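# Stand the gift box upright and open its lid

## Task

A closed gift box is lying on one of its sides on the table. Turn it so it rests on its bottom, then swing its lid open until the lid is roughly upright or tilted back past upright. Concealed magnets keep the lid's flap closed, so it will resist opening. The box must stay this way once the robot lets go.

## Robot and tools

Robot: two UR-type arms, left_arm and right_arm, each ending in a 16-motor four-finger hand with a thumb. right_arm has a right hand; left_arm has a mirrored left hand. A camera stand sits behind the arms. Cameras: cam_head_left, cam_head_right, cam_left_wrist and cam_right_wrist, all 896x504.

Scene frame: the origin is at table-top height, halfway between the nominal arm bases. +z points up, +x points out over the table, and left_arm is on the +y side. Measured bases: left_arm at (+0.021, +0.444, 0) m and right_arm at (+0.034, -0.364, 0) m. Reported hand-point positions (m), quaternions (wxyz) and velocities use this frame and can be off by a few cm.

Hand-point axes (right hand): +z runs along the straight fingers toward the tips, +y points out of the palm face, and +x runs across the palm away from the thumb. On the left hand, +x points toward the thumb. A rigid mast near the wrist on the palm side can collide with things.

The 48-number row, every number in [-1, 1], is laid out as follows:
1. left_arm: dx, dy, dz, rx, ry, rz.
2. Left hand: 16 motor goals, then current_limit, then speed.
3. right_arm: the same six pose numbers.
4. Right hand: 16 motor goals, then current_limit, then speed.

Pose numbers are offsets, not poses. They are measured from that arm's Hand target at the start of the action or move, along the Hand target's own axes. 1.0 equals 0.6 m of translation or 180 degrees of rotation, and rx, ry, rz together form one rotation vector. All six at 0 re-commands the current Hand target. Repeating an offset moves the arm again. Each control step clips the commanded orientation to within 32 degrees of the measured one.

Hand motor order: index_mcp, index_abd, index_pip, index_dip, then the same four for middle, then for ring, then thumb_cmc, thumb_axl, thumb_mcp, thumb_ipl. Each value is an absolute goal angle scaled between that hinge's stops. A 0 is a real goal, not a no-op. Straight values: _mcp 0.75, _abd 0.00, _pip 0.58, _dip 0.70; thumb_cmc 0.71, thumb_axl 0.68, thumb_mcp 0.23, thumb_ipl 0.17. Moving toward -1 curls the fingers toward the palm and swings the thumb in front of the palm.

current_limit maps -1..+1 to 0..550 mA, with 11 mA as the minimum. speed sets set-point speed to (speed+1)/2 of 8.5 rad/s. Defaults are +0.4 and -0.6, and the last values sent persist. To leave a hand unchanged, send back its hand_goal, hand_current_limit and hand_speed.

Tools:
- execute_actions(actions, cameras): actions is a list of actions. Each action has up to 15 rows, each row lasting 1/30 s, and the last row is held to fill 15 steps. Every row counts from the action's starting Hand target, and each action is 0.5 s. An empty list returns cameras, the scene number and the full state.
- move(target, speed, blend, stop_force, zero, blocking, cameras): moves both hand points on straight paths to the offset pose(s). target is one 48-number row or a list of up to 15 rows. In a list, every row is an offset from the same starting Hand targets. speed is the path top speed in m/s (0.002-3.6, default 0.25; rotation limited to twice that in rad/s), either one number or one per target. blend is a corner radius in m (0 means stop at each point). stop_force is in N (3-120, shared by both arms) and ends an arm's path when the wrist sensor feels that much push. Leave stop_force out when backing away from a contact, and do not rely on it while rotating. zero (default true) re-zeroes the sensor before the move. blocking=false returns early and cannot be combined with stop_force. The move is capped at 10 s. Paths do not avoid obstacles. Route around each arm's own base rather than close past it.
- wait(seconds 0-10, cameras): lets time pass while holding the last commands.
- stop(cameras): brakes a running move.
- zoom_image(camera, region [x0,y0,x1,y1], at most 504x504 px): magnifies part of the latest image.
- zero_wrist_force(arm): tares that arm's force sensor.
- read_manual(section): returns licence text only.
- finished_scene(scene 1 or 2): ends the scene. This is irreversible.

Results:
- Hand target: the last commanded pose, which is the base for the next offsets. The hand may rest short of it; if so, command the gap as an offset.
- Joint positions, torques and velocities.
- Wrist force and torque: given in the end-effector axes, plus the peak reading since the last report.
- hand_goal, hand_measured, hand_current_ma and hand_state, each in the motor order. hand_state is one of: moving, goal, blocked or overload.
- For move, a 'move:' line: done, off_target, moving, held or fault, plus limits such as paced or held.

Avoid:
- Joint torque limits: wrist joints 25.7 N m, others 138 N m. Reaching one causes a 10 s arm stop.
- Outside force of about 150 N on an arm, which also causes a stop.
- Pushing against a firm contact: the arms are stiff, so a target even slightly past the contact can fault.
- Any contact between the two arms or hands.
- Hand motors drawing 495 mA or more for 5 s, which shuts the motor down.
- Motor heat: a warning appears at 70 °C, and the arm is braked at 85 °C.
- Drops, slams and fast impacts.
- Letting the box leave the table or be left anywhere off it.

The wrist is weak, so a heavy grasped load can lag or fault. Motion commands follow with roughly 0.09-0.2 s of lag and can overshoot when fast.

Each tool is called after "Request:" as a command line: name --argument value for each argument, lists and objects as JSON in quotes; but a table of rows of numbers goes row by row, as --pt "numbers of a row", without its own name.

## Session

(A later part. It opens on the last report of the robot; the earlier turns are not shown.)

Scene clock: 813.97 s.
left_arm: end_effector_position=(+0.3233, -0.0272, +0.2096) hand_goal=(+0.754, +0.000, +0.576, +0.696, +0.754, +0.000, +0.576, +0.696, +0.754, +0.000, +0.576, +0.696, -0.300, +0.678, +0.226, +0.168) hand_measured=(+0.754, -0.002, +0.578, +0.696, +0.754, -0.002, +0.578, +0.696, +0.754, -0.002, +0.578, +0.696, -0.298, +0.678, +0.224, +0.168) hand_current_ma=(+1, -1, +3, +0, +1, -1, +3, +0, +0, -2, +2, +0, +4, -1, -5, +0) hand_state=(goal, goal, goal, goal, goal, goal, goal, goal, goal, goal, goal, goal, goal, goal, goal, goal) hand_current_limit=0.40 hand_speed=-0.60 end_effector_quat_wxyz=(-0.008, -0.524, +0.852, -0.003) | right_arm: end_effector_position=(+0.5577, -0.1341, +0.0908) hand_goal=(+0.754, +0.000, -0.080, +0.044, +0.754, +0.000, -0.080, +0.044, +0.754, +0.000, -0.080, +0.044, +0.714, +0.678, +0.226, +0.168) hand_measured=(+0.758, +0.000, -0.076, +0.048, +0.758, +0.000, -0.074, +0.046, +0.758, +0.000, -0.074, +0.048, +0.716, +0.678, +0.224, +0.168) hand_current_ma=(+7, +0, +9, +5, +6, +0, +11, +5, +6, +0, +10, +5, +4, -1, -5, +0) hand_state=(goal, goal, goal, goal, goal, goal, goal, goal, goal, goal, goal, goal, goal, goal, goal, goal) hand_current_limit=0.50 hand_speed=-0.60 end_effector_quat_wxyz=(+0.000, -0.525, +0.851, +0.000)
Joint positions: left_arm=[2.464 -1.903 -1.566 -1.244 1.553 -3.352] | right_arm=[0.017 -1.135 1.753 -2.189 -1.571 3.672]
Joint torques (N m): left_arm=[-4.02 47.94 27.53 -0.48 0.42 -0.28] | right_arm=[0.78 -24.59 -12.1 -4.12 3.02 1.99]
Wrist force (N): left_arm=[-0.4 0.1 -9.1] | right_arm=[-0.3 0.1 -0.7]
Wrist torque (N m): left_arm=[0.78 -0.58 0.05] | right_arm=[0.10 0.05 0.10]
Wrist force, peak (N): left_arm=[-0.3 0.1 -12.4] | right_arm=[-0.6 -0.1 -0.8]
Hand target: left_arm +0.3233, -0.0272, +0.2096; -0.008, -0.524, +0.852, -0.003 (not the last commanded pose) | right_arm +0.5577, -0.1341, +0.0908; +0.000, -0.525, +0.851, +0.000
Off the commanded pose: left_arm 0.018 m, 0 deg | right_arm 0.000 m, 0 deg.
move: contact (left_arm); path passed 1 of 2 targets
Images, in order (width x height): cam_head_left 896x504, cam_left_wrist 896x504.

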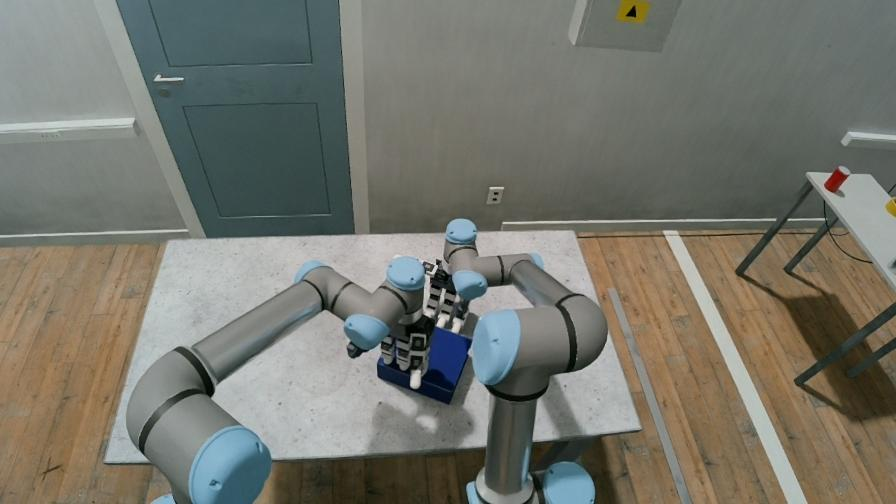

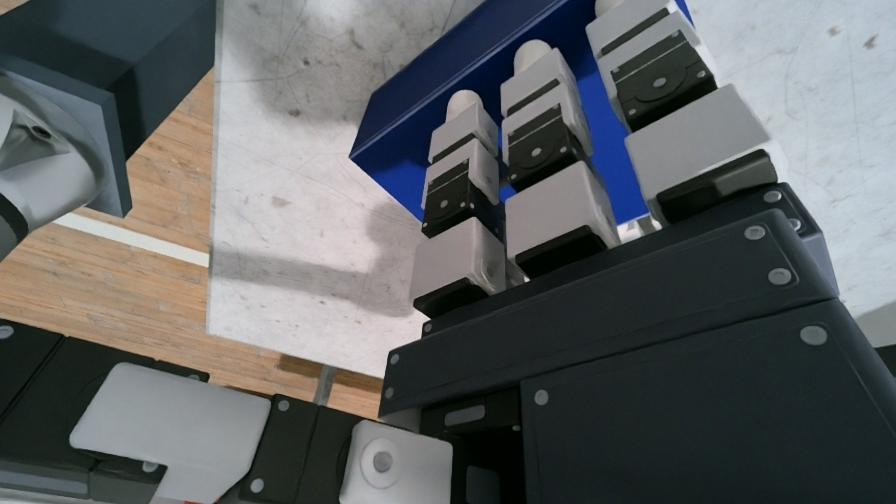

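Request:
move --target '[0,0,0,0,0,0,0.754,0,0.576,0.696,0.754,0,0.576,0.696,0.754,0,0.576,0.696,-0.3,0.678,0.226,0.168,0.4,-0.6,0,0.08,0,0,0,0,0.754,0,-0.081,0.044,0.754,0,-0.081,0.044,0.754,0,-0.081,0.044,0.714,0.678,0.226,0.168,0.7,-0.6]' --speed 0.012 --stop_force 4

Scene clock: 827.03 s.
left_arm: end_effector_position=(+0.3233, -0.0272, +0.2096) hand_goal=(+0.754, +0.000, +0.576, +0.696, +0.754, +0.000, +0.576, +0.696, +0.754, +0.000, +0.576, +0.696, -0.300, +0.678, +0.226, +0.168) hand_measured=(+0.754, -0.002, +0.578, +0.696, +0.754, -0.002, +0.578, +0.696, +0.754, -0.002, +0.578, +0.696, -0.298, +0.678, +0.224, +0.168) hand_current_ma=(+1, -1, +3, +0, +1, -1, +3, +0, +0, -2, +2, +0, +4, -1, -5, +0) hand_state=(goal, goal, goal, goal, goal, goal, goal, goal, goal, goal, goal, goal, goal, goal, goal, goal) hand_current_limit=0.40 hand_speed=-0.60 end_effector_quat_wxyz=(-0.008, -0.524, +0.852, -0.003) | right_arm: end_effector_position=(+0.5284, -0.1193, +0.0908) hand_goal=(+0.754, +0.000, -0.080, +0.044, +0.754, +0.000, -0.080, +0.044, +0.754, +0.000, -0.080, +0.044, +0.714, +0.678, +0.226, +0.168) hand_measured=(+0.760, +0.000, -0.076, +0.044, +0.760, +0.000, -0.076, +0.044, +0.760, +0.000, -0.076, +0.044, +0.716, +0.678, +0.224, +0.168) hand_current_ma=(+12, +0, +7, +0, +12, +0, +8, +0, +14, +0, +7, -1, +4, -1, -5, +0) hand_state=(goal, goal, goal, goal, goal, goal, goal, goal, goal, goal, goal, goal, goal, goal, goal, goal) hand_current_limit=0.70 hand_speed=-0.60 end_effector_quat_wxyz=(+0.000, -0.525, +0.851, +0.000)
Joint positions: left_arm=[2.464 -1.903 -1.566 -1.244 1.553 -3.352] | right_arm=[0.046 -1.182 1.826 -2.215 -1.571 3.701]
Joint torques (N m): left_arm=[5.98 47.32 27.83 1.34 0.74 1.38] | right_arm=[-6.24 -21.48 -31.25 -0.39 2.94 -1.73]
Wrist force (N): left_arm=[-0.3 0.3 -8.4] | right_arm=[-0.5 -0.4 -0.6]
Wrist torque (N m): left_arm=[0.76 -0.59 0.06] | right_arm=[0.05 0.09 -0.03]
Wrist force, peak (N): left_arm=[-0.3 0.0 -9.5] | right_arm=[0.4 -4.3 -2.4]
Hand target: left_arm +0.3233, -0.0272, +0.2096; -0.008, -0.524, +0.852, -0.003 | right_arm +0.5284, -0.1193, +0.0908; +0.000, -0.525, +0.851, +0.000 (not the last commanded pose)
Off the commanded pose: left_arm 0.000 m, 0 deg | right_arm 0.015 m, 0 deg.
move: contact (right_arm)

Request:
move --pt "0 0 0 0 0 0 0.754 0 0.576 0.696 0.754 0 0.576 0.696 0.754 0 0.576 0.696 -0.3 0.678 0.226 0.168 0.4 -0.6 0 0.014 0 0 0 0 0.754 0 -0.081 0.044 0.754 0 -0.081 0.044 0.754 0 -0.081 0.044 0.714 0.678 0.226 0.168 0.7 -0.6" --pt "0 0 0 0 0 0 0.754 0 0.576 0.696 0.754 0 0.576 0.696 0.754 0 0.576 0.696 -0.3 0.678 0.226 0.168 0.4 -0.6 0 0.014 -0.04 0 0 0 0.754 0 -0.081 0.044 0.754 0 -0.081 0.044 0.754 0 -0.081 0.044 0.714 0.678 0.226 0.168 0.7 -0.6" --speed 0.015 --cameras '["cam_head_left","cam_left_wrist"]'

Request:
zoom_image --camera "cam_head_left" --region '[330, 230, 570, 410]'

Scene clock: 841.67 s.
left_arm: end_effector_position=(+0.3233, -0.0272, +0.2096) hand_goal=(+0.754, +0.000, +0.576, +0.696, +0.754, +0.000, +0.576, +0.696, +0.754, +0.000, +0.576, +0.696, -0.300, +0.678, +0.226, +0.168) hand_measured=(+0.754, -0.002, +0.578, +0.696, +0.750, +0.000, +0.574, +0.696, +0.722, -0.002, +0.558, +0.684, -0.298, +0.678, +0.224, +0.168) hand_current_ma=(+1, -1, +3, +0, -5, -1, -4, -1, -94, -3, -40, -24, +4, -1, -5, +0) hand_state=(goal, goal, goal, goal, goal, goal, goal, goal, blocked, goal, goal, goal, goal, goal, goal, goal) hand_current_limit=0.40 hand_speed=-0.60 end_effector_quat_wxyz=(-0.008, -0.524, +0.852, -0.003) | right_arm: end_effector_position=(+0.5208, -0.1156, +0.1146) hand_goal=(+0.754, +0.000, -0.080, +0.044, +0.754, +0.000, -0.080, +0.044, +0.754, +0.000, -0.080, +0.044, +0.714, +0.678, +0.226, +0.168) hand_measured=(+0.776, +0.000, -0.068, +0.050, +0.774, +0.000, -0.066, +0.050, +0.772, +0.000, -0.066, +0.050, +0.716, +0.678, +0.224, +0.168) hand_current_ma=(+61, +0, +29, +11, +54, +0, +33, +12, +45, +0, +30, +12, +4, -1, -5, +0) hand_state=(blocked, goal, goal, goal, goal, goal, goal, goal, goal, goal, goal, goal, goal, goal, goal, goal) hand_current_limit=0.70 hand_speed=-0.60 end_effector_quat_wxyz=(+0.000, -0.525, +0.851, +0.000)
Joint positions: left_arm=[2.464 -1.903 -1.566 -1.244 1.553 -3.352] | right_arm=[0.054 -1.228 1.818 -2.162 -1.571 3.708]
Joint torques (N m): left_arm=[6.91 43.33 27.13 2.59 0.73 1.53] | right_arm=[7.66 -45.24 -30.99 -0.12 2.9 2.09]
Wrist force (N): left_arm=[-0.3 0.5 -3.4] | right_arm=[-0.3 -1.8 0.5]
Wrist torque (N m): left_arm=[0.28 -0.19 0.03] | right_arm=[0.17 0.07 -0.12]
Wrist force, peak (N): left_arm=[-0.5 1.5 -11.3] | right_arm=[0.1 -4.0 -2.7]
Hand target: left_arm +0.3233, -0.0272, +0.2096; -0.008, -0.524, +0.852, -0.003 | right_arm +0.5208, -0.1156, +0.1148; +0.000, -0.525, +0.851, +0.000
Off the commanded pose: left_arm 0.000 m, 0 deg | right_arm 0.000 m, 0 deg.
move: done
Images, in order (width x height): cam_head_left 896x504, cam_left_wrist 896x504.

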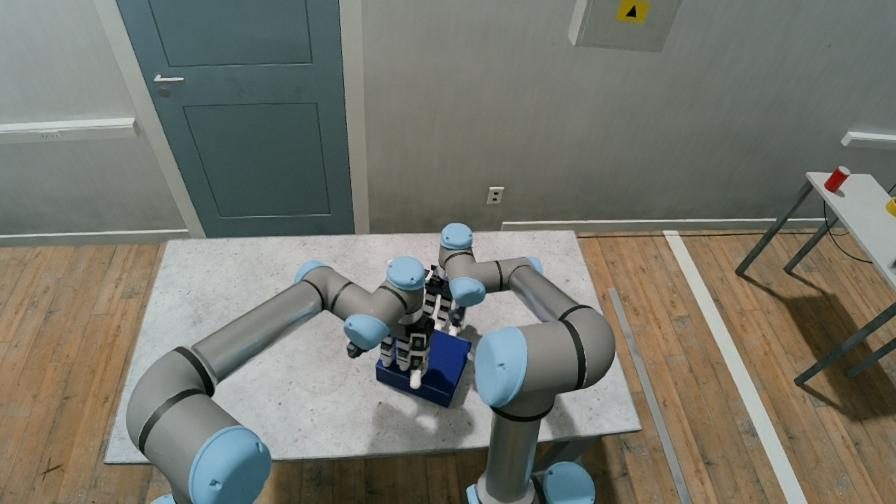

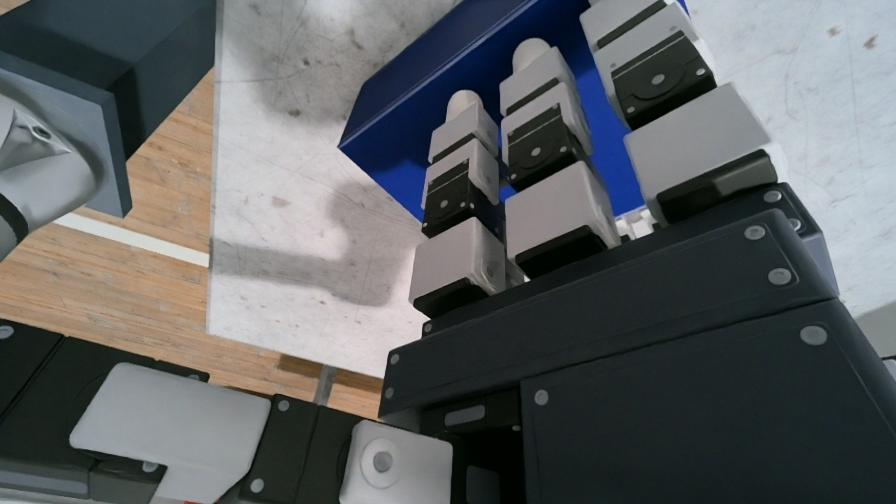

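Scaled by 2.100 from the camera's 896x504 image, which has a finer 1280x720 frame.

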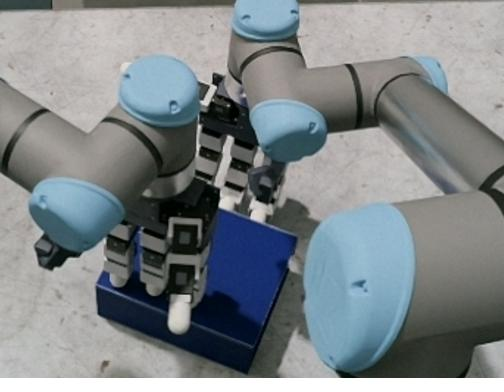

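Request:
move --pt "0 0 -0.058 0 0 0 0.754 0 0.576 0.696 0.754 0 0.576 0.696 0.754 0 0.576 0.696 -0.3 0.678 0.226 0.168 0.4 -0.6 0 -0.04 0 0 0 0 0.754 0 -0.081 0.044 0.754 0 -0.081 0.044 0.754 0 -0.081 0.044 0.714 0.678 0.226 0.168 0.7 -0.6" --pt "0 0.105 0.032 0.167 0 0 0.754 0 0.576 0.696 0.754 0 0.576 0.696 0.754 0 0.576 0.696 -0.3 0.678 0.226 0.168 0.4 -0.6 0 -0.04 0.039 0 0 0 0.754 0 -0.081 0.044 0.754 0 -0.081 0.044 0.754 0 -0.081 0.044 0.714 0.678 0.226 0.168 0.7 -0.6" --speed 0.1 --cameras '["cam_head_left","cam_head_right","cam_left_wrist"]'

Request:
zoom_image --camera "cam_head_left" --region '[330, 230, 570, 410]'

Scene clock: 915.40 s.
left_arm: end_effector_position=(+0.2669, +0.0010, +0.1907) hand_goal=(+0.754, +0.000, +0.576, +0.696, +0.754, +0.000, +0.576, +0.696, +0.754, +0.000, +0.576, +0.696, -0.300, +0.678, +0.226, +0.168) hand_measured=(+0.750, -0.002, +0.578, +0.696, +0.750, +0.000, +0.574, +0.696, +0.748, -0.002, +0.574, +0.694, -0.300, +0.678, +0.224, +0.168) hand_current_ma=(-5, -1, +1, +0, -5, -1, -4, -1, -10, -3, -4, -4, +1, -1, -5, +0) hand_state=(goal, goal, goal, goal, goal, goal, goal, goal, goal, goal, goal, goal, goal, goal, goal, goal) hand_current_limit=0.40 hand_speed=-0.60 end_effector_quat_wxyz=(+0.128, -0.508, +0.822, -0.224) | right_arm: end_effector_position=(+0.5423, -0.1263, +0.0914) hand_goal=(+0.754, +0.000, -0.080, +0.044, +0.754, +0.000, -0.080, +0.044, +0.754, +0.000, -0.080, +0.044, +0.714, +0.678, +0.226, +0.168) hand_measured=(+0.758, +0.000, -0.074, +0.048, +0.758, +0.000, -0.074, +0.048, +0.758, +0.000, -0.074, +0.048, +0.716, +0.678, +0.224, +0.168) hand_current_ma=(+7, +0, +10, +7, +6, +0, +11, +7, +6, +0, +11, +7, +4, -1, -5, +0) hand_state=(goal, goal, goal, goal, goal, goal, goal, goal, goal, goal, goal, goal, goal, goal, goal, goal) hand_current_limit=0.70 hand_speed=-0.60 end_effector_quat_wxyz=(+0.000, -0.525, +0.851, +0.000)
Joint positions: left_arm=[2.372 -1.609 -2.079 -0.519 1.706 -3.414] | right_arm=[0.032 -1.161 1.791 -2.202 -1.571 3.686]
Joint torques (N m): left_arm=[-6.09 38.07 7.6 5.61 1.81 -1.08] | right_arm=[-5.82 -22.63 -12.09 -4.16 -1.72 -1.76]
Wrist force (N): left_arm=[-0.4 0.4 -0.3] | right_arm=[-0.3 -0.2 -0.6]
Wrist torque (N m): left_arm=[0.11 0.06 0.08] | right_arm=[0.04 0.06 0.12]
Wrist force, peak (N): left_arm=[0.0 0.5 -4.3] | right_arm=[-0.3 -1.8 1.3]
Hand target: left_arm +0.2669, +0.0010, +0.1906; +0.128, -0.508, +0.822, -0.224 | right_arm +0.5423, -0.1263, +0.0914; +0.000, -0.525, +0.851, +0.000
Off the commanded pose: left_arm 0.000 m, 0 deg | right_arm 0.000 m, 0 deg.
move: done
Images, in order (width x height): cam_head_left 896x504, cam_head_right 896x504, cam_left_wrist 896x504.

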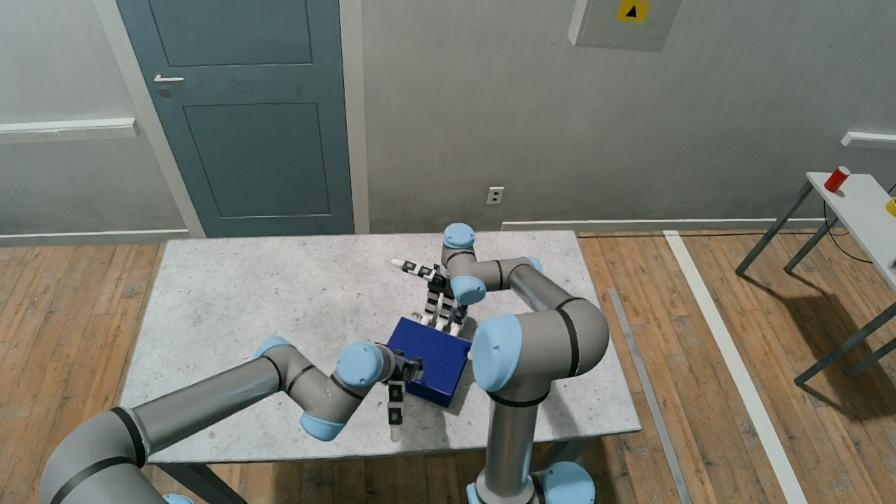

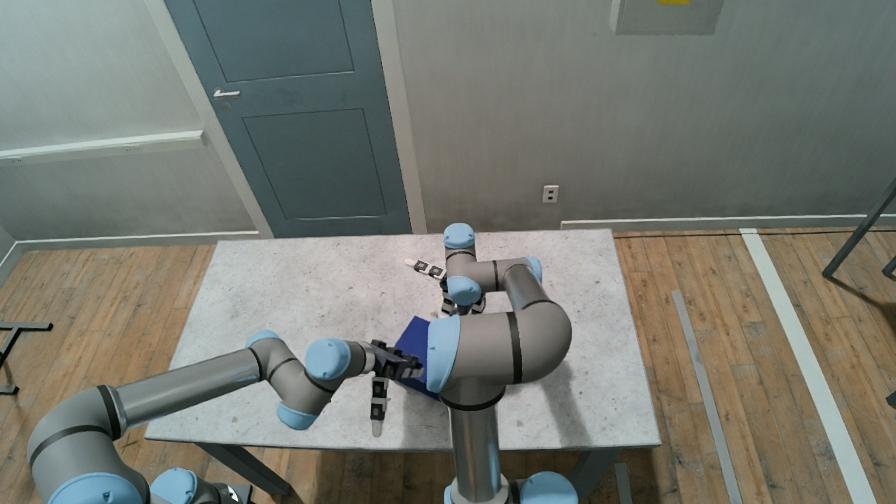

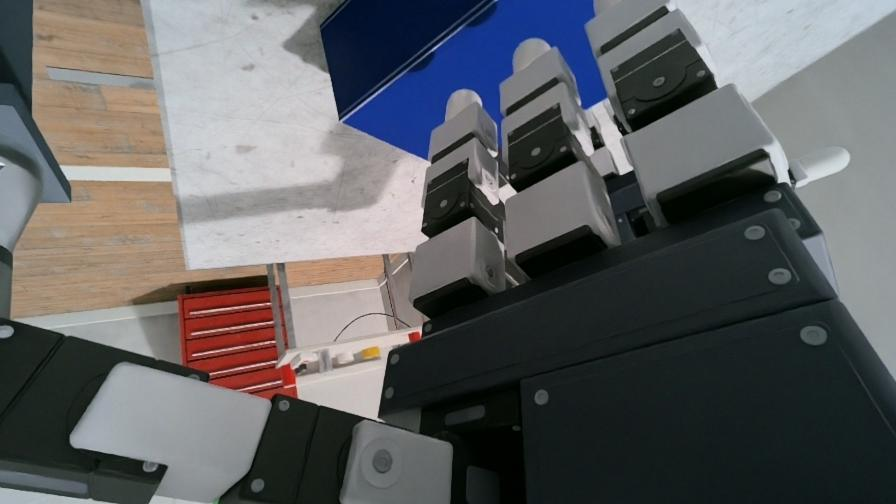

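Scaled by 2.100 from the camera's 896x504 image, which has a finer 1280x720 frame.

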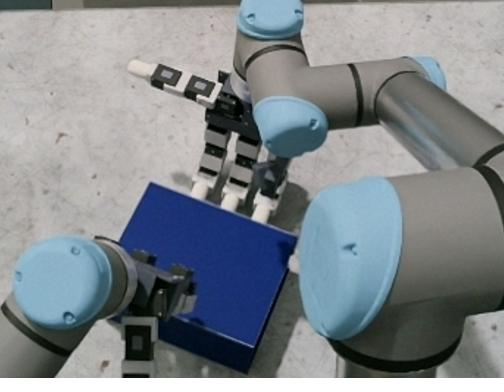

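Request:
move --pt "0 0.024 0.042 0 0 0 0.754 0 0.576 0.696 0.754 0 0.576 0.696 0.754 0 0.576 0.696 -0.3 0.678 0.226 0.168 0.6 -0.6 0 0 0 0 0 0 0.754 0 -0.081 0.044 0.754 0 -0.081 0.044 0.754 0 -0.081 0.044 0.714 0.678 0.226 0.168 0.7 -0.6" --pt "0 0.024 0.1 0 0 0 0.754 0 0.576 0.696 0.754 0 0.576 0.696 0.754 0 0.576 0.696 -0.3 0.678 0.226 0.168 0.6 -0.6 0 0 0 0 0 0 0.754 0 -0.081 0.044 0.754 0 -0.081 0.044 0.754 0 -0.081 0.044 0.714 0.678 0.226 0.168 0.7 -0.6" --speed '[0.04,0.006]' --stop_force 10 --cameras '["cam_head_left","cam_left_wrist"]'

Request:
zoom_image --camera "cam_head_left" --region '[330, 230, 570, 410]'

Scene clock: 932.03 s.
left_arm: end_effector_position=(+0.2691, -0.0007, +0.1570) hand_goal=(+0.754, +0.000, +0.576, +0.696, +0.754, +0.000, +0.576, +0.696, +0.754, +0.000, +0.576, +0.696, -0.300, +0.678, +0.226, +0.168) hand_measured=(+0.750, -0.002, +0.578, +0.696, +0.750, +0.000, +0.574, +0.696, +0.748, -0.002, +0.572, +0.690, -0.300, +0.678, +0.224, +0.168) hand_current_ma=(-6, -1, +1, +0, -6, -1, -4, -1, -12, -3, -5, -10, +1, -1, -5, +0) hand_state=(goal, goal, goal, goal, goal, goal, goal, goal, goal, goal, goal, goal, goal, goal, goal, goal) hand_current_limit=0.60 hand_speed=-0.60 end_effector_quat_wxyz=(+0.128, -0.508, +0.822, -0.224) | right_arm: end_effector_position=(+0.5423, -0.1263, +0.0914) hand_goal=(+0.754, +0.000, -0.080, +0.044, +0.754, +0.000, -0.080, +0.044, +0.754, +0.000, -0.080, +0.044, +0.714, +0.678, +0.226, +0.168) hand_measured=(+0.758, +0.000, -0.074, +0.048, +0.758, +0.000, -0.074, +0.048, +0.758, +0.000, -0.074, +0.048, +0.716, +0.678, +0.224, +0.168) hand_current_ma=(+7, +0, +10, +7, +6, +0, +11, +7, +6, +0, +11, +7, +4, -1, -5, +0) hand_state=(goal, goal, goal, goal, goal, goal, goal, goal, goal, goal, goal, goal, goal, goal, goal, goal) hand_current_limit=0.70 hand_speed=-0.60 end_effector_quat_wxyz=(+0.000, -0.525, +0.851, +0.000)
Joint positions: left_arm=[2.372 -1.666 -2.12 -0.42 1.705 -3.413] | right_arm=[0.032 -1.161 1.791 -2.202 -1.571 3.686]
Joint torques (N m): left_arm=[-5.85 34.94 8.4 -0.04 0.31 -1.28] | right_arm=[-6.06 -22.92 -11.78 -4.29 -0.53 -1.38]
Wrist force (N): left_arm=[-0.3 -0.1 -9.9] | right_arm=[-0.3 -0.3 -0.8]
Wrist torque (N m): left_arm=[0.88 -0.62 -0.04] | right_arm=[0.04 0.08 0.11]
Wrist force, peak (N): left_arm=[-0.3 -0.8 -13.6] | right_arm=[-0.5 0.0 -1.0]
Hand target: left_arm +0.2691, -0.0007, +0.1570; +0.128, -0.508, +0.822, -0.224 (not the last commanded pose) | right_arm +0.5423, -0.1263, +0.0914; +0.000, -0.525, +0.851, +0.000
Off the commanded pose: left_arm 0.029 m, 0 deg | right_arm 0.000 m, 0 deg.
move: contact (left_arm); path passed 1 of 2 targets
Images, in order (width x height): cam_head_left 896x504, cam_left_wrist 896x504.

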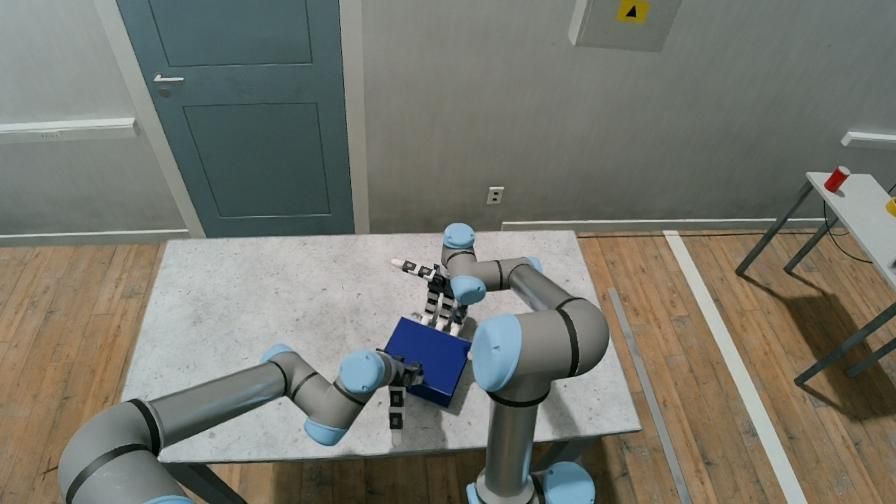

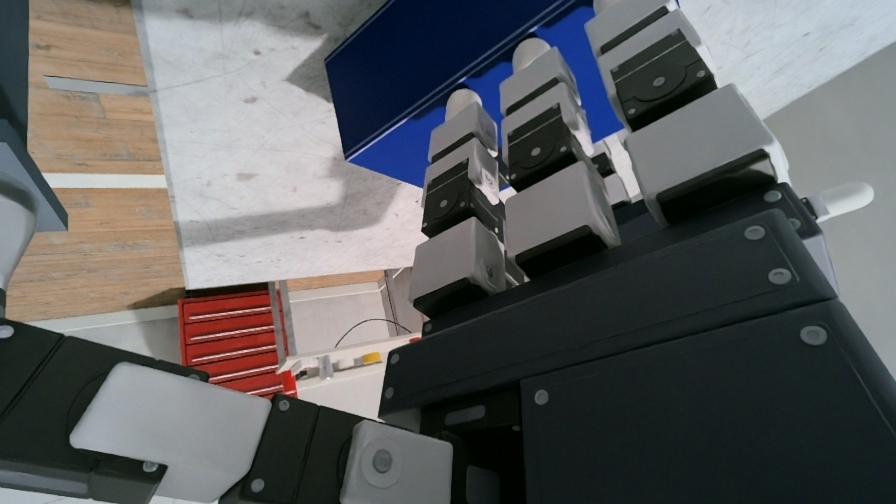

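Scaled by 2.100 from the camera's 896x504 image, which has a finer 1280x720 frame.

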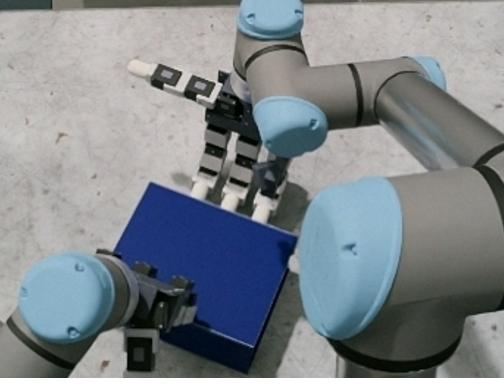

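Request:
move --target '[0,0,0,0,0,0,0.754,0,0.576,0.696,0.754,0,0.576,0.696,0.754,0,0.576,0.696,-0.3,0.678,0.226,0.168,0.6,-0.6,0,0.08,0,0,0,0,0.754,0,-0.081,0.044,0.754,0,-0.081,0.044,0.754,0,-0.081,0.044,0.714,0.678,0.226,0.168,0.9,-0.6]' --speed 0.012 --stop_force 6 --cameras '["cam_head_left"]'

Request:
zoom_image --camera "cam_head_left" --region '[330, 230, 570, 410]'

Scene clock: 941.60 s.
left_arm: end_effector_position=(+0.2691, -0.0007, +0.1570) hand_goal=(+0.754, +0.000, +0.576, +0.696, +0.754, +0.000, +0.576, +0.696, +0.754, +0.000, +0.576, +0.696, -0.300, +0.678, +0.226, +0.168) hand_measured=(+0.750, -0.002, +0.578, +0.696, +0.750, +0.000, +0.574, +0.696, +0.748, -0.004, +0.572, +0.690, -0.300, +0.678, +0.224, +0.168) hand_current_ma=(-6, -1, +1, +0, -6, -1, -4, -1, -12, -4, -5, -10, +1, -1, -5, +0) hand_state=(goal, goal, goal, goal, goal, goal, goal, goal, goal, goal, goal, goal, goal, goal, goal, goal) hand_current_limit=0.60 hand_speed=-0.60 end_effector_quat_wxyz=(+0.128, -0.508, +0.822, -0.224) | right_arm: end_effector_position=(+0.5195, -0.1148, +0.0914) hand_goal=(+0.754, +0.000, -0.080, +0.044, +0.754, +0.000, -0.080, +0.044, +0.754, +0.000, -0.080, +0.044, +0.714, +0.678, +0.226, +0.168) hand_measured=(+0.770, -0.002, -0.078, +0.038, +0.766, -0.002, -0.078, +0.040, +0.762, +0.000, -0.076, +0.042, +0.716, +0.678, +0.224, +0.168) hand_current_ma=(+39, -2, +2, -10, +27, -1, +5, -5, +18, -1, +7, -2, +3, -1, -5, +0) hand_state=(goal, goal, goal, goal, goal, goal, goal, goal, goal, goal, goal, goal, goal, goal, goal, goal) hand_current_limit=0.90 hand_speed=-0.60 end_effector_quat_wxyz=(+0.000, -0.525, +0.851, +0.000)
Joint positions: left_arm=[2.372 -1.666 -2.12 -0.42 1.705 -3.413] | right_arm=[0.055 -1.197 1.846 -2.22 -1.571 3.71]
Joint torques (N m): left_arm=[-6.04 33.22 24.28 0.84 0.92 -1] | right_arm=[-5.34 -21.18 -30.36 -0.35 0.6 -1.77]
Wrist force (N): left_arm=[-0.9 -0.4 -10.3] | right_arm=[0.1 -1.3 -0.8]
Wrist torque (N m): left_arm=[0.89 -0.61 -0.09] | right_arm=[0.08 0.08 -0.01]
Wrist force, peak (N): left_arm=[-0.4 -0.8 -10.8] | right_arm=[0.3 -6.5 -2.4]
Hand target: left_arm +0.2691, -0.0007, +0.1570; +0.128, -0.508, +0.822, -0.224 | right_arm +0.5195, -0.1148, +0.0914; +0.000, -0.525, +0.851, +0.000 (not the last commanded pose)
Off the commanded pose: left_arm 0.000 m, 0 deg | right_arm 0.022 m, 0 deg.
move: contact (right_arm)
Images, in order (width x height): cam_head_left 896x504.

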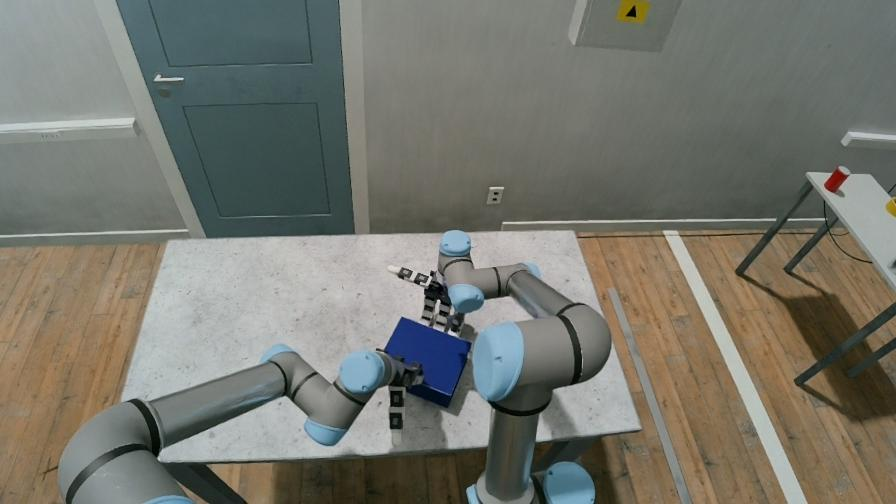

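Scaled by 2.100 from the camera's 896x504 image, which has a finer 1280x720 frame.

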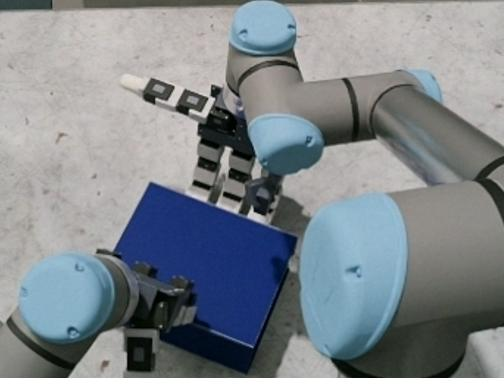

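Request:
move --pt "0 0 0 0 0 0 0.754 0 0.576 0.696 0.754 0 0.576 0.696 0.754 0 0.576 0.696 -0.3 0.678 0.226 0.168 0.6 -0.6 0 0.02 0 0 0 0 0.754 0 -0.081 0.044 0.754 0 -0.081 0.044 0.754 0 -0.081 0.044 0.714 0.678 0.226 0.168 0.9 -0.6" --pt "0 0 0 0 0 0 0.754 0 0.576 0.696 0.754 0 0.576 0.696 0.754 0 0.576 0.696 -0.3 0.678 0.226 0.168 0.6 -0.6 0 0.02 -0.02 0 0 0 0.754 0 -0.081 0.044 0.754 0 -0.081 0.044 0.754 0 -0.081 0.044 0.714 0.678 0.226 0.168 0.9 -0.6" --speed 0.015 --cameras '["cam_head_left"]'

Request:
zoom_image --camera "cam_head_left" --region '[330, 230, 570, 410]'

Request:
move --target '[0,0,0,0,0,0,0.754,0,0.576,0.696,0.754,0,0.576,0.696,0.754,0,0.576,0.696,-0.3,0.678,0.226,0.168,0.6,-0.6,0,0,-0.03,0,0,0,0.754,0,-0.081,0.044,0.754,0,-0.081,0.044,0.754,0,-0.081,0.044,0.714,0.678,0.226,0.168,0.9,-0.6]' --speed 0.015 --cameras '["cam_head_left","cam_left_wrist"]'

Request:
zoom_image --camera "cam_head_left" --region '[330, 230, 570, 410]'

Scene clock: 958.53 s.
left_arm: end_effector_position=(+0.2691, -0.0008, +0.1571) hand_goal=(+0.754, +0.000, +0.576, +0.696, +0.754, +0.000, +0.576, +0.696, +0.754, +0.000, +0.576, +0.696, -0.300, +0.678, +0.226, +0.168) hand_measured=(+0.750, -0.002, +0.578, +0.696, +0.750, +0.000, +0.574, +0.696, +0.746, -0.066, +0.560, +0.670, -0.300, +0.678, +0.224, +0.168) hand_current_ma=(-6, -1, +1, +0, -6, -1, -4, -1, -15, -179, -37, -69, +1, -1, -5, +0) hand_state=(goal, goal, goal, goal, goal, goal, goal, goal, goal, blocked, goal, blocked, goal, goal, goal, goal) hand_current_limit=0.60 hand_speed=-0.60 end_effector_quat_wxyz=(+0.128, -0.508, +0.822, -0.224) | right_arm: end_effector_position=(+0.5087, -0.1094, +0.1033) hand_goal=(+0.754, +0.000, -0.080, +0.044, +0.754, +0.000, -0.080, +0.044, +0.754, +0.000, -0.080, +0.044, +0.714, +0.678, +0.226, +0.168) hand_measured=(+0.826, -0.012, -0.052, +0.058, +0.802, -0.008, -0.042, +0.066, +0.790, -0.004, -0.050, +0.062, +0.716, +0.678, +0.224, +0.168) hand_current_ma=(+268, -22, +77, +31, +159, -15, +112, +59, +115, -8, +82, +47, +3, -1, -5, +0) hand_state=(blocked, goal, blocked, goal, blocked, goal, blocked, blocked, blocked, goal, blocked, goal, goal, goal, goal, goal) hand_current_limit=0.90 hand_speed=-0.60 end_effector_quat_wxyz=(+0.000, -0.525, +0.851, +0.000)
Joint positions: left_arm=[2.372 -1.666 -2.12 -0.42 1.705 -3.413] | right_arm=[0.067 -1.231 1.859 -2.199 -1.571 3.722]
Joint torques (N m): left_arm=[-1.17 2.07 12.51 1.38 -2.37 -0.96] | right_arm=[2.17 -45.99 -32.18 0.34 3.01 2.24]
Wrist force (N): left_arm=[-1.2 -1.7 -27.8] | right_arm=[1.4 -5.3 4.4]
Wrist torque (N m): left_arm=[2.24 -2.23 0.07] | right_arm=[0.32 0.06 -0.11]
Wrist force, peak (N): left_arm=[-1.3 -2.2 -31.6] | right_arm=[5.2 -20.3 -10.8]
Hand target: left_arm +0.2691, -0.0007, +0.1570; +0.128, -0.508, +0.822, -0.224 | right_arm +0.5087, -0.1094, +0.1034; +0.000, -0.525, +0.851, +0.000
Off the commanded pose: left_arm 0.000 m, 0 deg | right_arm 0.000 m, 0 deg.
move: done
Images, in order (width x height): cam_head_left 896x504.

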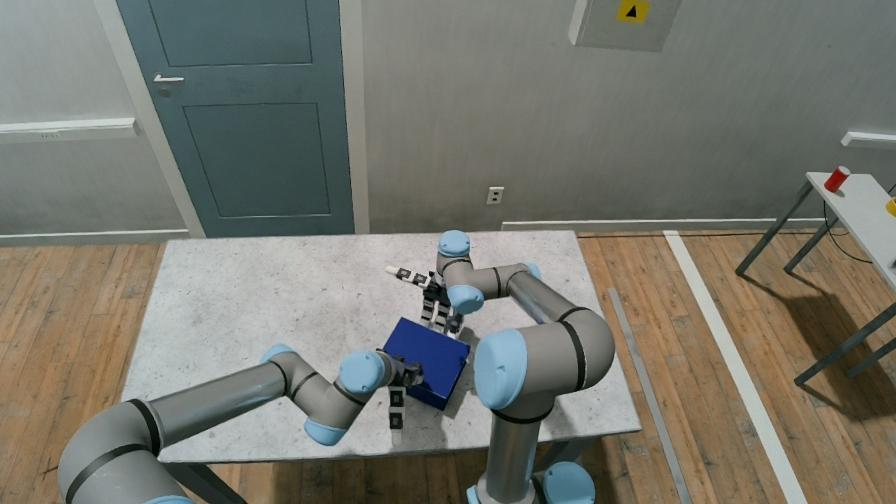

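Scaled by 2.100 from the camera's 896x504 image, which has a finer 1280x720 frame.

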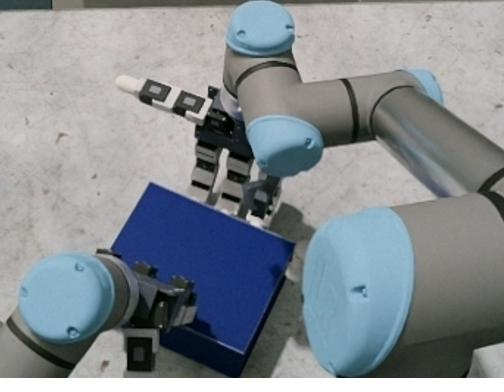

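Scene clock: 960.10 s.
left_arm: end_effector_position=(+0.2691, -0.0008, +0.1570) hand_goal=(+0.754, +0.000, +0.576, +0.696, +0.754, +0.000, +0.576, +0.696, +0.754, +0.000, +0.576, +0.696, -0.300, +0.678, +0.226, +0.168) hand_measured=(+0.750, -0.002, +0.578, +0.696, +0.752, -0.002, +0.576, +0.696, +0.752, -0.070, +0.560, +0.668, -0.300, +0.678, +0.224, +0.168) hand_current_ma=(-6, -1, +1, +0, -3, -3, +0, -1, -4, -196, -37, -70, +1, -1, -5, +0) hand_state=(goal, goal, goal, goal, goal, goal, goal, goal, goal, blocked, goal, blocked, goal, goal, goal, goal) hand_current_limit=0.60 hand_speed=-0.60 end_effector_quat_wxyz=(+0.128, -0.508, +0.822, -0.224) | right_arm: end_effector_position=(+0.5087, -0.1094, +0.1213) hand_goal=(+0.754, +0.000, -0.080, +0.044, +0.754, +0.000, -0.080, +0.044, +0.754, +0.000, -0.080, +0.044, +0.714, +0.678, +0.226, +0.168) hand_measured=(+0.830, -0.012, -0.040, +0.062, +0.808, -0.008, -0.032, +0.072, +0.800, -0.004, -0.044, +0.066, +0.716, +0.678, +0.224, +0.168) hand_current_ma=(+292, -22, +123, +45, +191, -15, +148, +79, +151, -8, +102, +58, +3, -1, -5, +0) hand_state=(blocked, goal, blocked, goal, blocked, goal, blocked, blocked, blocked, goal, blocked, blocked, goal, goal, goal, goal) hand_current_limit=0.90 hand_speed=-0.60 end_effector_quat_wxyz=(+0.000, -0.525, +0.851, +0.000)
Joint positions: left_arm=[2.372 -1.666 -2.12 -0.42 1.705 -3.413] | right_arm=[0.067 -1.256 1.839 -2.154 -1.571 3.722]
Joint torques (N m): left_arm=[0.3 -4.11 -0.7 0.98 -2.83 -0.84] | right_arm=[-0.21 -46.5 -33.45 0.53 4.13 2.24]
Wrist force (N): left_arm=[-1.6 -2.0 -32.1] | right_arm=[2.1 -7.3 7.7]
Wrist torque (N m): left_arm=[2.62 -2.53 0.05] | right_arm=[0.37 0.01 -0.11]
Wrist force, peak (N): left_arm=[-0.6 -3.2 -41.0] | right_arm=[2.1 -7.4 7.8]
Hand target: left_arm +0.2691, -0.0007, +0.1570; +0.128, -0.508, +0.822, -0.224 | right_arm +0.5087, -0.1094, +0.1214; +0.000, -0.525, +0.851, +0.000
Off the commanded pose: left_arm 0.000 m, 0 deg | right_arm 0.000 m, 0 deg.
move: done
Images, in order (width x height): cam_head_left 896x504, cam_left_wrist 896x504.

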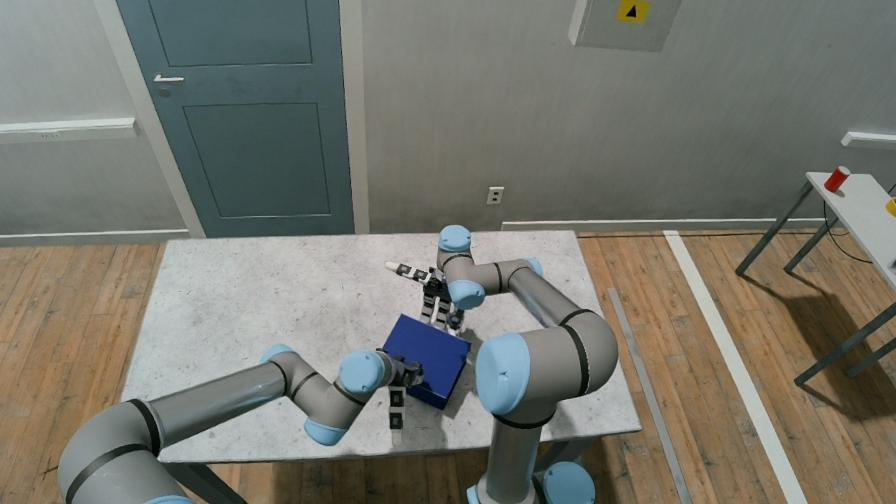

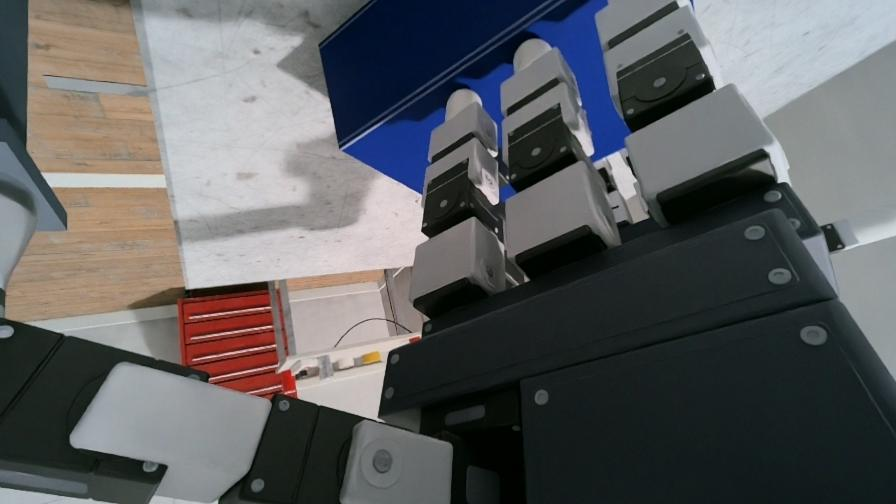

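Scaled by 2.100 from the camera's 896x504 image, which has a finer 1280x720 frame.

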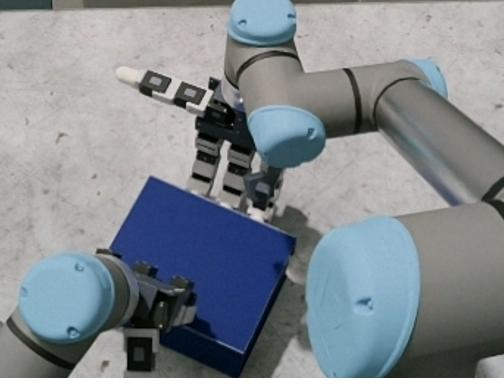

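Request:
wait --seconds 0 --cameras '["cam_head_left","cam_left_wrist","cam_head_right"]'

Request:
zoom_image --camera "cam_head_left" --region '[330, 230, 570, 410]'

Request:
zoom_image --camera "cam_head_right" --region '[330, 230, 570, 410]'

Scene clock: 990.80 s.
left_arm: end_effector_position=(+0.2691, -0.0007, +0.1570) hand_goal=(+0.754, +0.000, +0.576, +0.696, +0.754, +0.000, +0.576, +0.696, +0.754, +0.000, +0.576, +0.696, -0.300, +0.678, +0.226, +0.168) hand_measured=(+0.750, -0.002, +0.578, +0.696, +0.752, -0.002, +0.576, +0.696, +0.752, -0.070, +0.560, +0.668, -0.300, +0.678, +0.224, +0.168) hand_current_ma=(-6, -1, +1, +0, -3, -3, +0, -1, -4, -196, -37, -70, +1, -1, -5, +0) hand_state=(goal, goal, goal, goal, goal, goal, goal, goal, goal, blocked, goal, blocked, goal, goal, goal, goal) hand_current_limit=0.60 hand_speed=-0.60 end_effector_quat_wxyz=(+0.128, -0.508, +0.822, -0.224) | right_arm: end_effector_position=(+0.5087, -0.1094, +0.1214) hand_goal=(+0.754, +0.000, -0.080, +0.044, +0.754, +0.000, -0.080, +0.044, +0.754, +0.000, -0.080, +0.044, +0.714, +0.678, +0.226, +0.168) hand_measured=(+0.832, -0.012, -0.040, +0.062, +0.808, -0.008, -0.032, +0.072, +0.800, -0.004, -0.044, +0.066, +0.716, +0.678, +0.224, +0.168) hand_current_ma=(+293, -22, +123, +45, +192, -15, +148, +79, +152, -8, +103, +58, +3, -1, -5, +0) hand_state=(blocked, goal, blocked, goal, blocked, goal, blocked, blocked, blocked, goal, blocked, blocked, goal, goal, goal, goal) hand_current_limit=0.90 hand_speed=-0.60 end_effector_quat_wxyz=(+0.000, -0.525, +0.851, +0.000)
Joint positions: left_arm=[2.372 -1.666 -2.12 -0.42 1.705 -3.413] | right_arm=[0.067 -1.256 1.839 -2.153 -1.571 3.722]
Joint torques (N m): left_arm=[8.73 10.06 -1.72 -2.09 -3.24 -0.99] | right_arm=[-0.27 -47.61 -32.53 0.65 2.38 1.44]
Wrist force (N): left_arm=[-1.5 -2.9 -33.3] | right_arm=[2.0 -7.6 6.4]
Wrist torque (N m): left_arm=[2.63 -2.53 0.04] | right_arm=[0.38 0.04 -0.14]
Wrist force, peak (N): left_arm=[-1.5 -2.8 -33.4] | right_arm=[2.1 -7.7 7.8]
Hand target: left_arm +0.2691, -0.0007, +0.1570; +0.128, -0.508, +0.822, -0.224 | right_arm +0.5087, -0.1094, +0.1214; +0.000, -0.525, +0.851, +0.000
Off the commanded pose: left_arm 0.000 m, 0 deg | right_arm 0.000 m, 0 deg.
Images, in order (width x height): cam_head_left 896x504, cam_head_right 896x504, cam_left_wrist 896x504.

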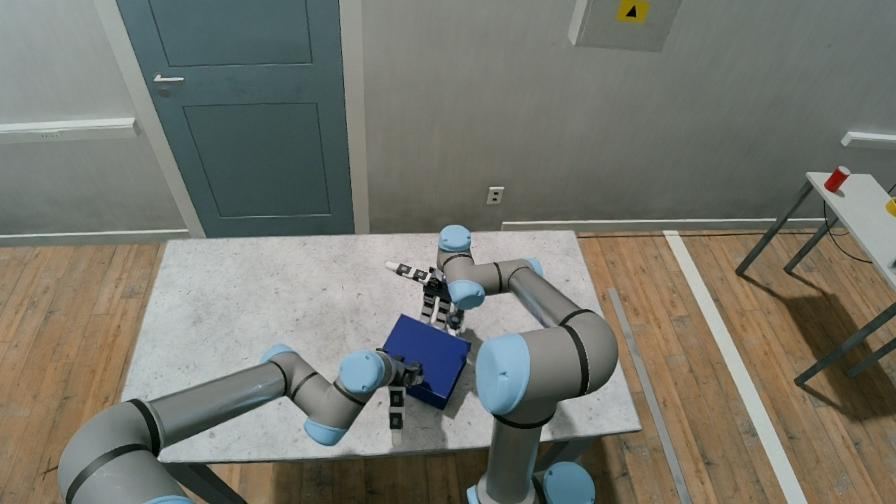

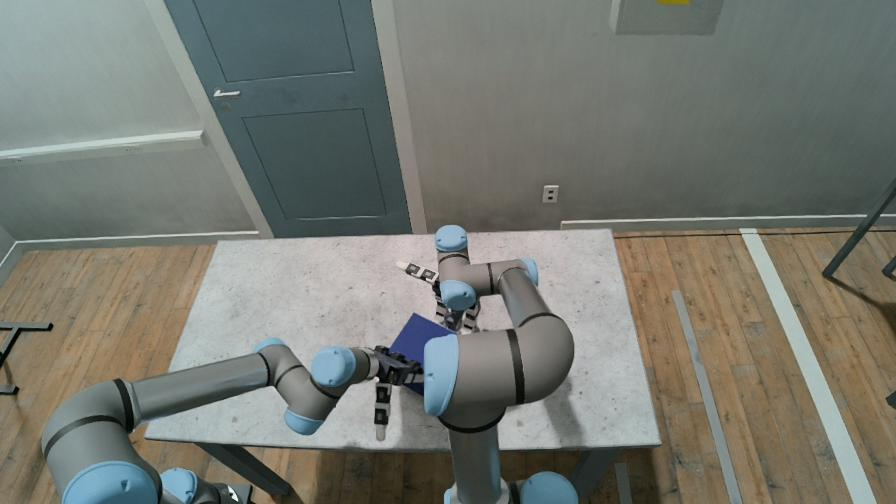

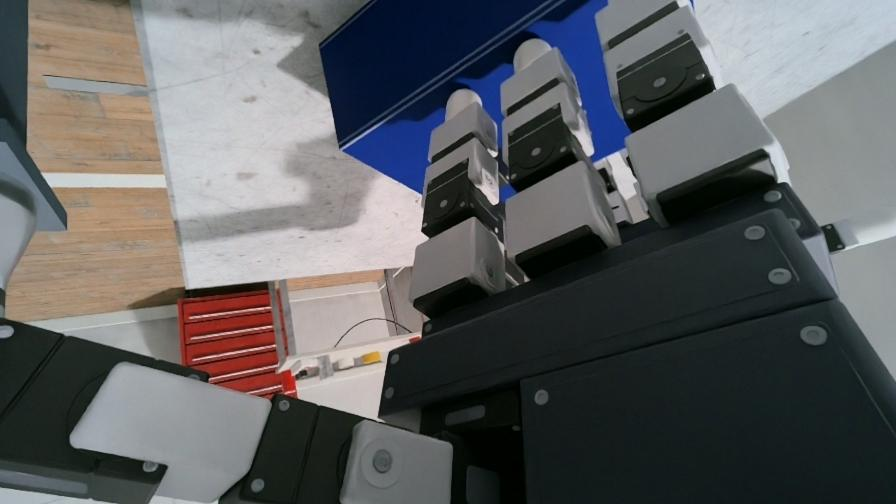

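Scaled by 2.100 from the camera's 896x504 image, which has a finer 1280x720 frame.

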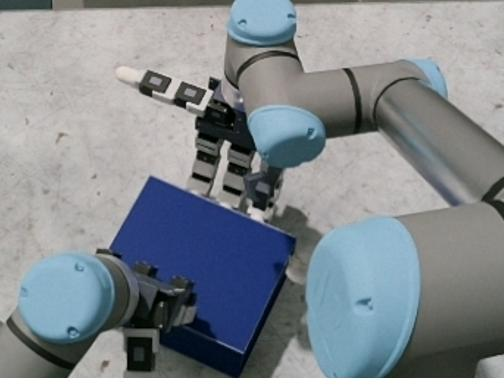

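Scaled by 2.100 from the camera's 896x504 image, which has a finer 1280x720 frame.

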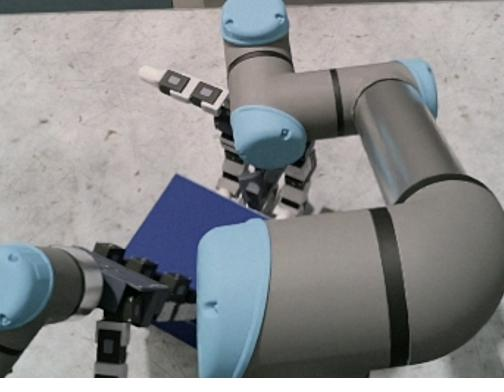

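Request:
zoom_image --camera "cam_left_wrist" --region '[280, 0, 720, 250]'

Request:
wait --seconds 0 --cameras '["cam_right_wrist"]'

Scaled by 1.145 from the camera's 896x504 image, which has a finer 1280x720 frame.

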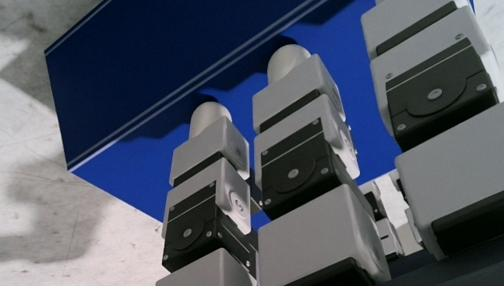

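Scene clock: 1000.37 s.
left_arm: end_effector_position=(+0.2691, -0.0007, +0.1570) hand_goal=(+0.754, +0.000, +0.576, +0.696, +0.754, +0.000, +0.576, +0.696, +0.754, +0.000, +0.576, +0.696, -0.300, +0.678, +0.226, +0.168) hand_measured=(+0.750, -0.002, +0.578, +0.696, +0.752, -0.002, +0.576, +0.696, +0.752, -0.070, +0.560, +0.668, -0.300, +0.678, +0.224, +0.168) hand_current_ma=(-6, -1, +1, +0, -3, -3, +0, -1, -4, -196, -37, -70, +1, -1, -5, +0) hand_state=(goal, goal, goal, goal, goal, goal, goal, goal, goal, blocked, goal, blocked, goal, goal, goal, goal) hand_current_limit=0.60 hand_speed=-0.60 end_effector_quat_wxyz=(+0.128, -0.508, +0.822, -0.224) | right_arm: end_effector_position=(+0.5087, -0.1094, +0.1214) hand_goal=(+0.754, +0.000, -0.080, +0.044, +0.754, +0.000, -0.080, +0.044, +0.754, +0.000, -0.080, +0.044, +0.714, +0.678, +0.226, +0.168) hand_measured=(+0.832, -0.012, -0.040, +0.062, +0.808, -0.008, -0.032, +0.072, +0.800, -0.004, -0.044, +0.066, +0.716, +0.678, +0.224, +0.168) hand_current_ma=(+293, -22, +123, +45, +192, -15, +148, +79, +152, -8, +103, +58, +3, -1, -5, +0) hand_state=(blocked, goal, blocked, goal, blocked, goal, blocked, blocked, blocked, goal, blocked, blocked, goal, goal, goal, goal) hand_current_limit=0.90 hand_speed=-0.60 end_effector_quat_wxyz=(+0.000, -0.525, +0.851, +0.000)
Joint positions: left_arm=[2.372 -1.666 -2.12 -0.42 1.705 -3.413] | right_arm=[0.067 -1.256 1.839 -2.153 -1.571 3.722]
Joint torques (N m): left_arm=[9.32 19.02 -2.16 -2.21 -3.26 -0.84] | right_arm=[-0.31 -47.45 -32.06 0.54 0.58 0.69]
Wrist force (N): left_arm=[-1.5 -2.2 -32.6] | right_arm=[1.9 -7.4 7.4]
Wrist torque (N m): left_arm=[2.65 -2.55 0.05] | right_arm=[0.37 0.04 -0.13]
Wrist force, peak (N): left_arm=[-1.6 -3.0 -33.3] | right_arm=[2.0 -7.5 7.8]
Hand target: left_arm +0.2691, -0.0007, +0.1570; +0.128, -0.508, +0.822, -0.224 | right_arm +0.5087, -0.1094, +0.1214; +0.000, -0.525, +0.851, +0.000
Off the commanded pose: left_arm 0.000 m, 0 deg | right_arm 0.000 m, 0 deg.
Images, in order (width x height): cam_right_wrist 896x504.

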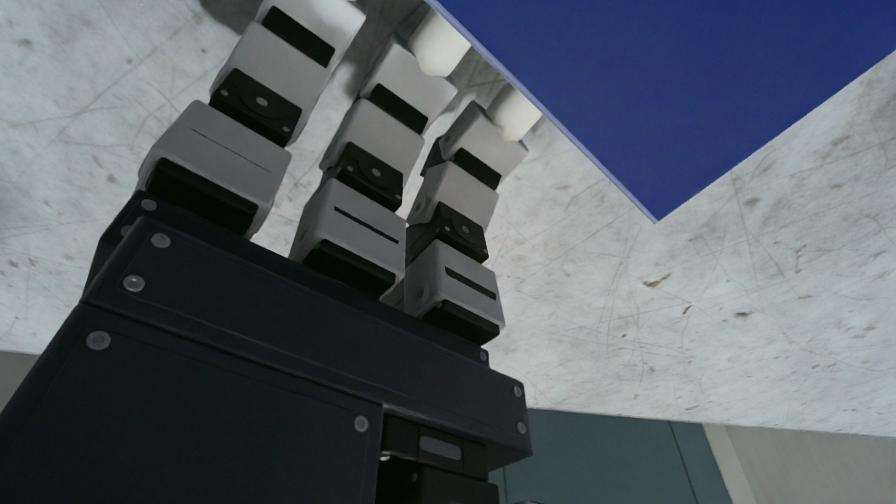

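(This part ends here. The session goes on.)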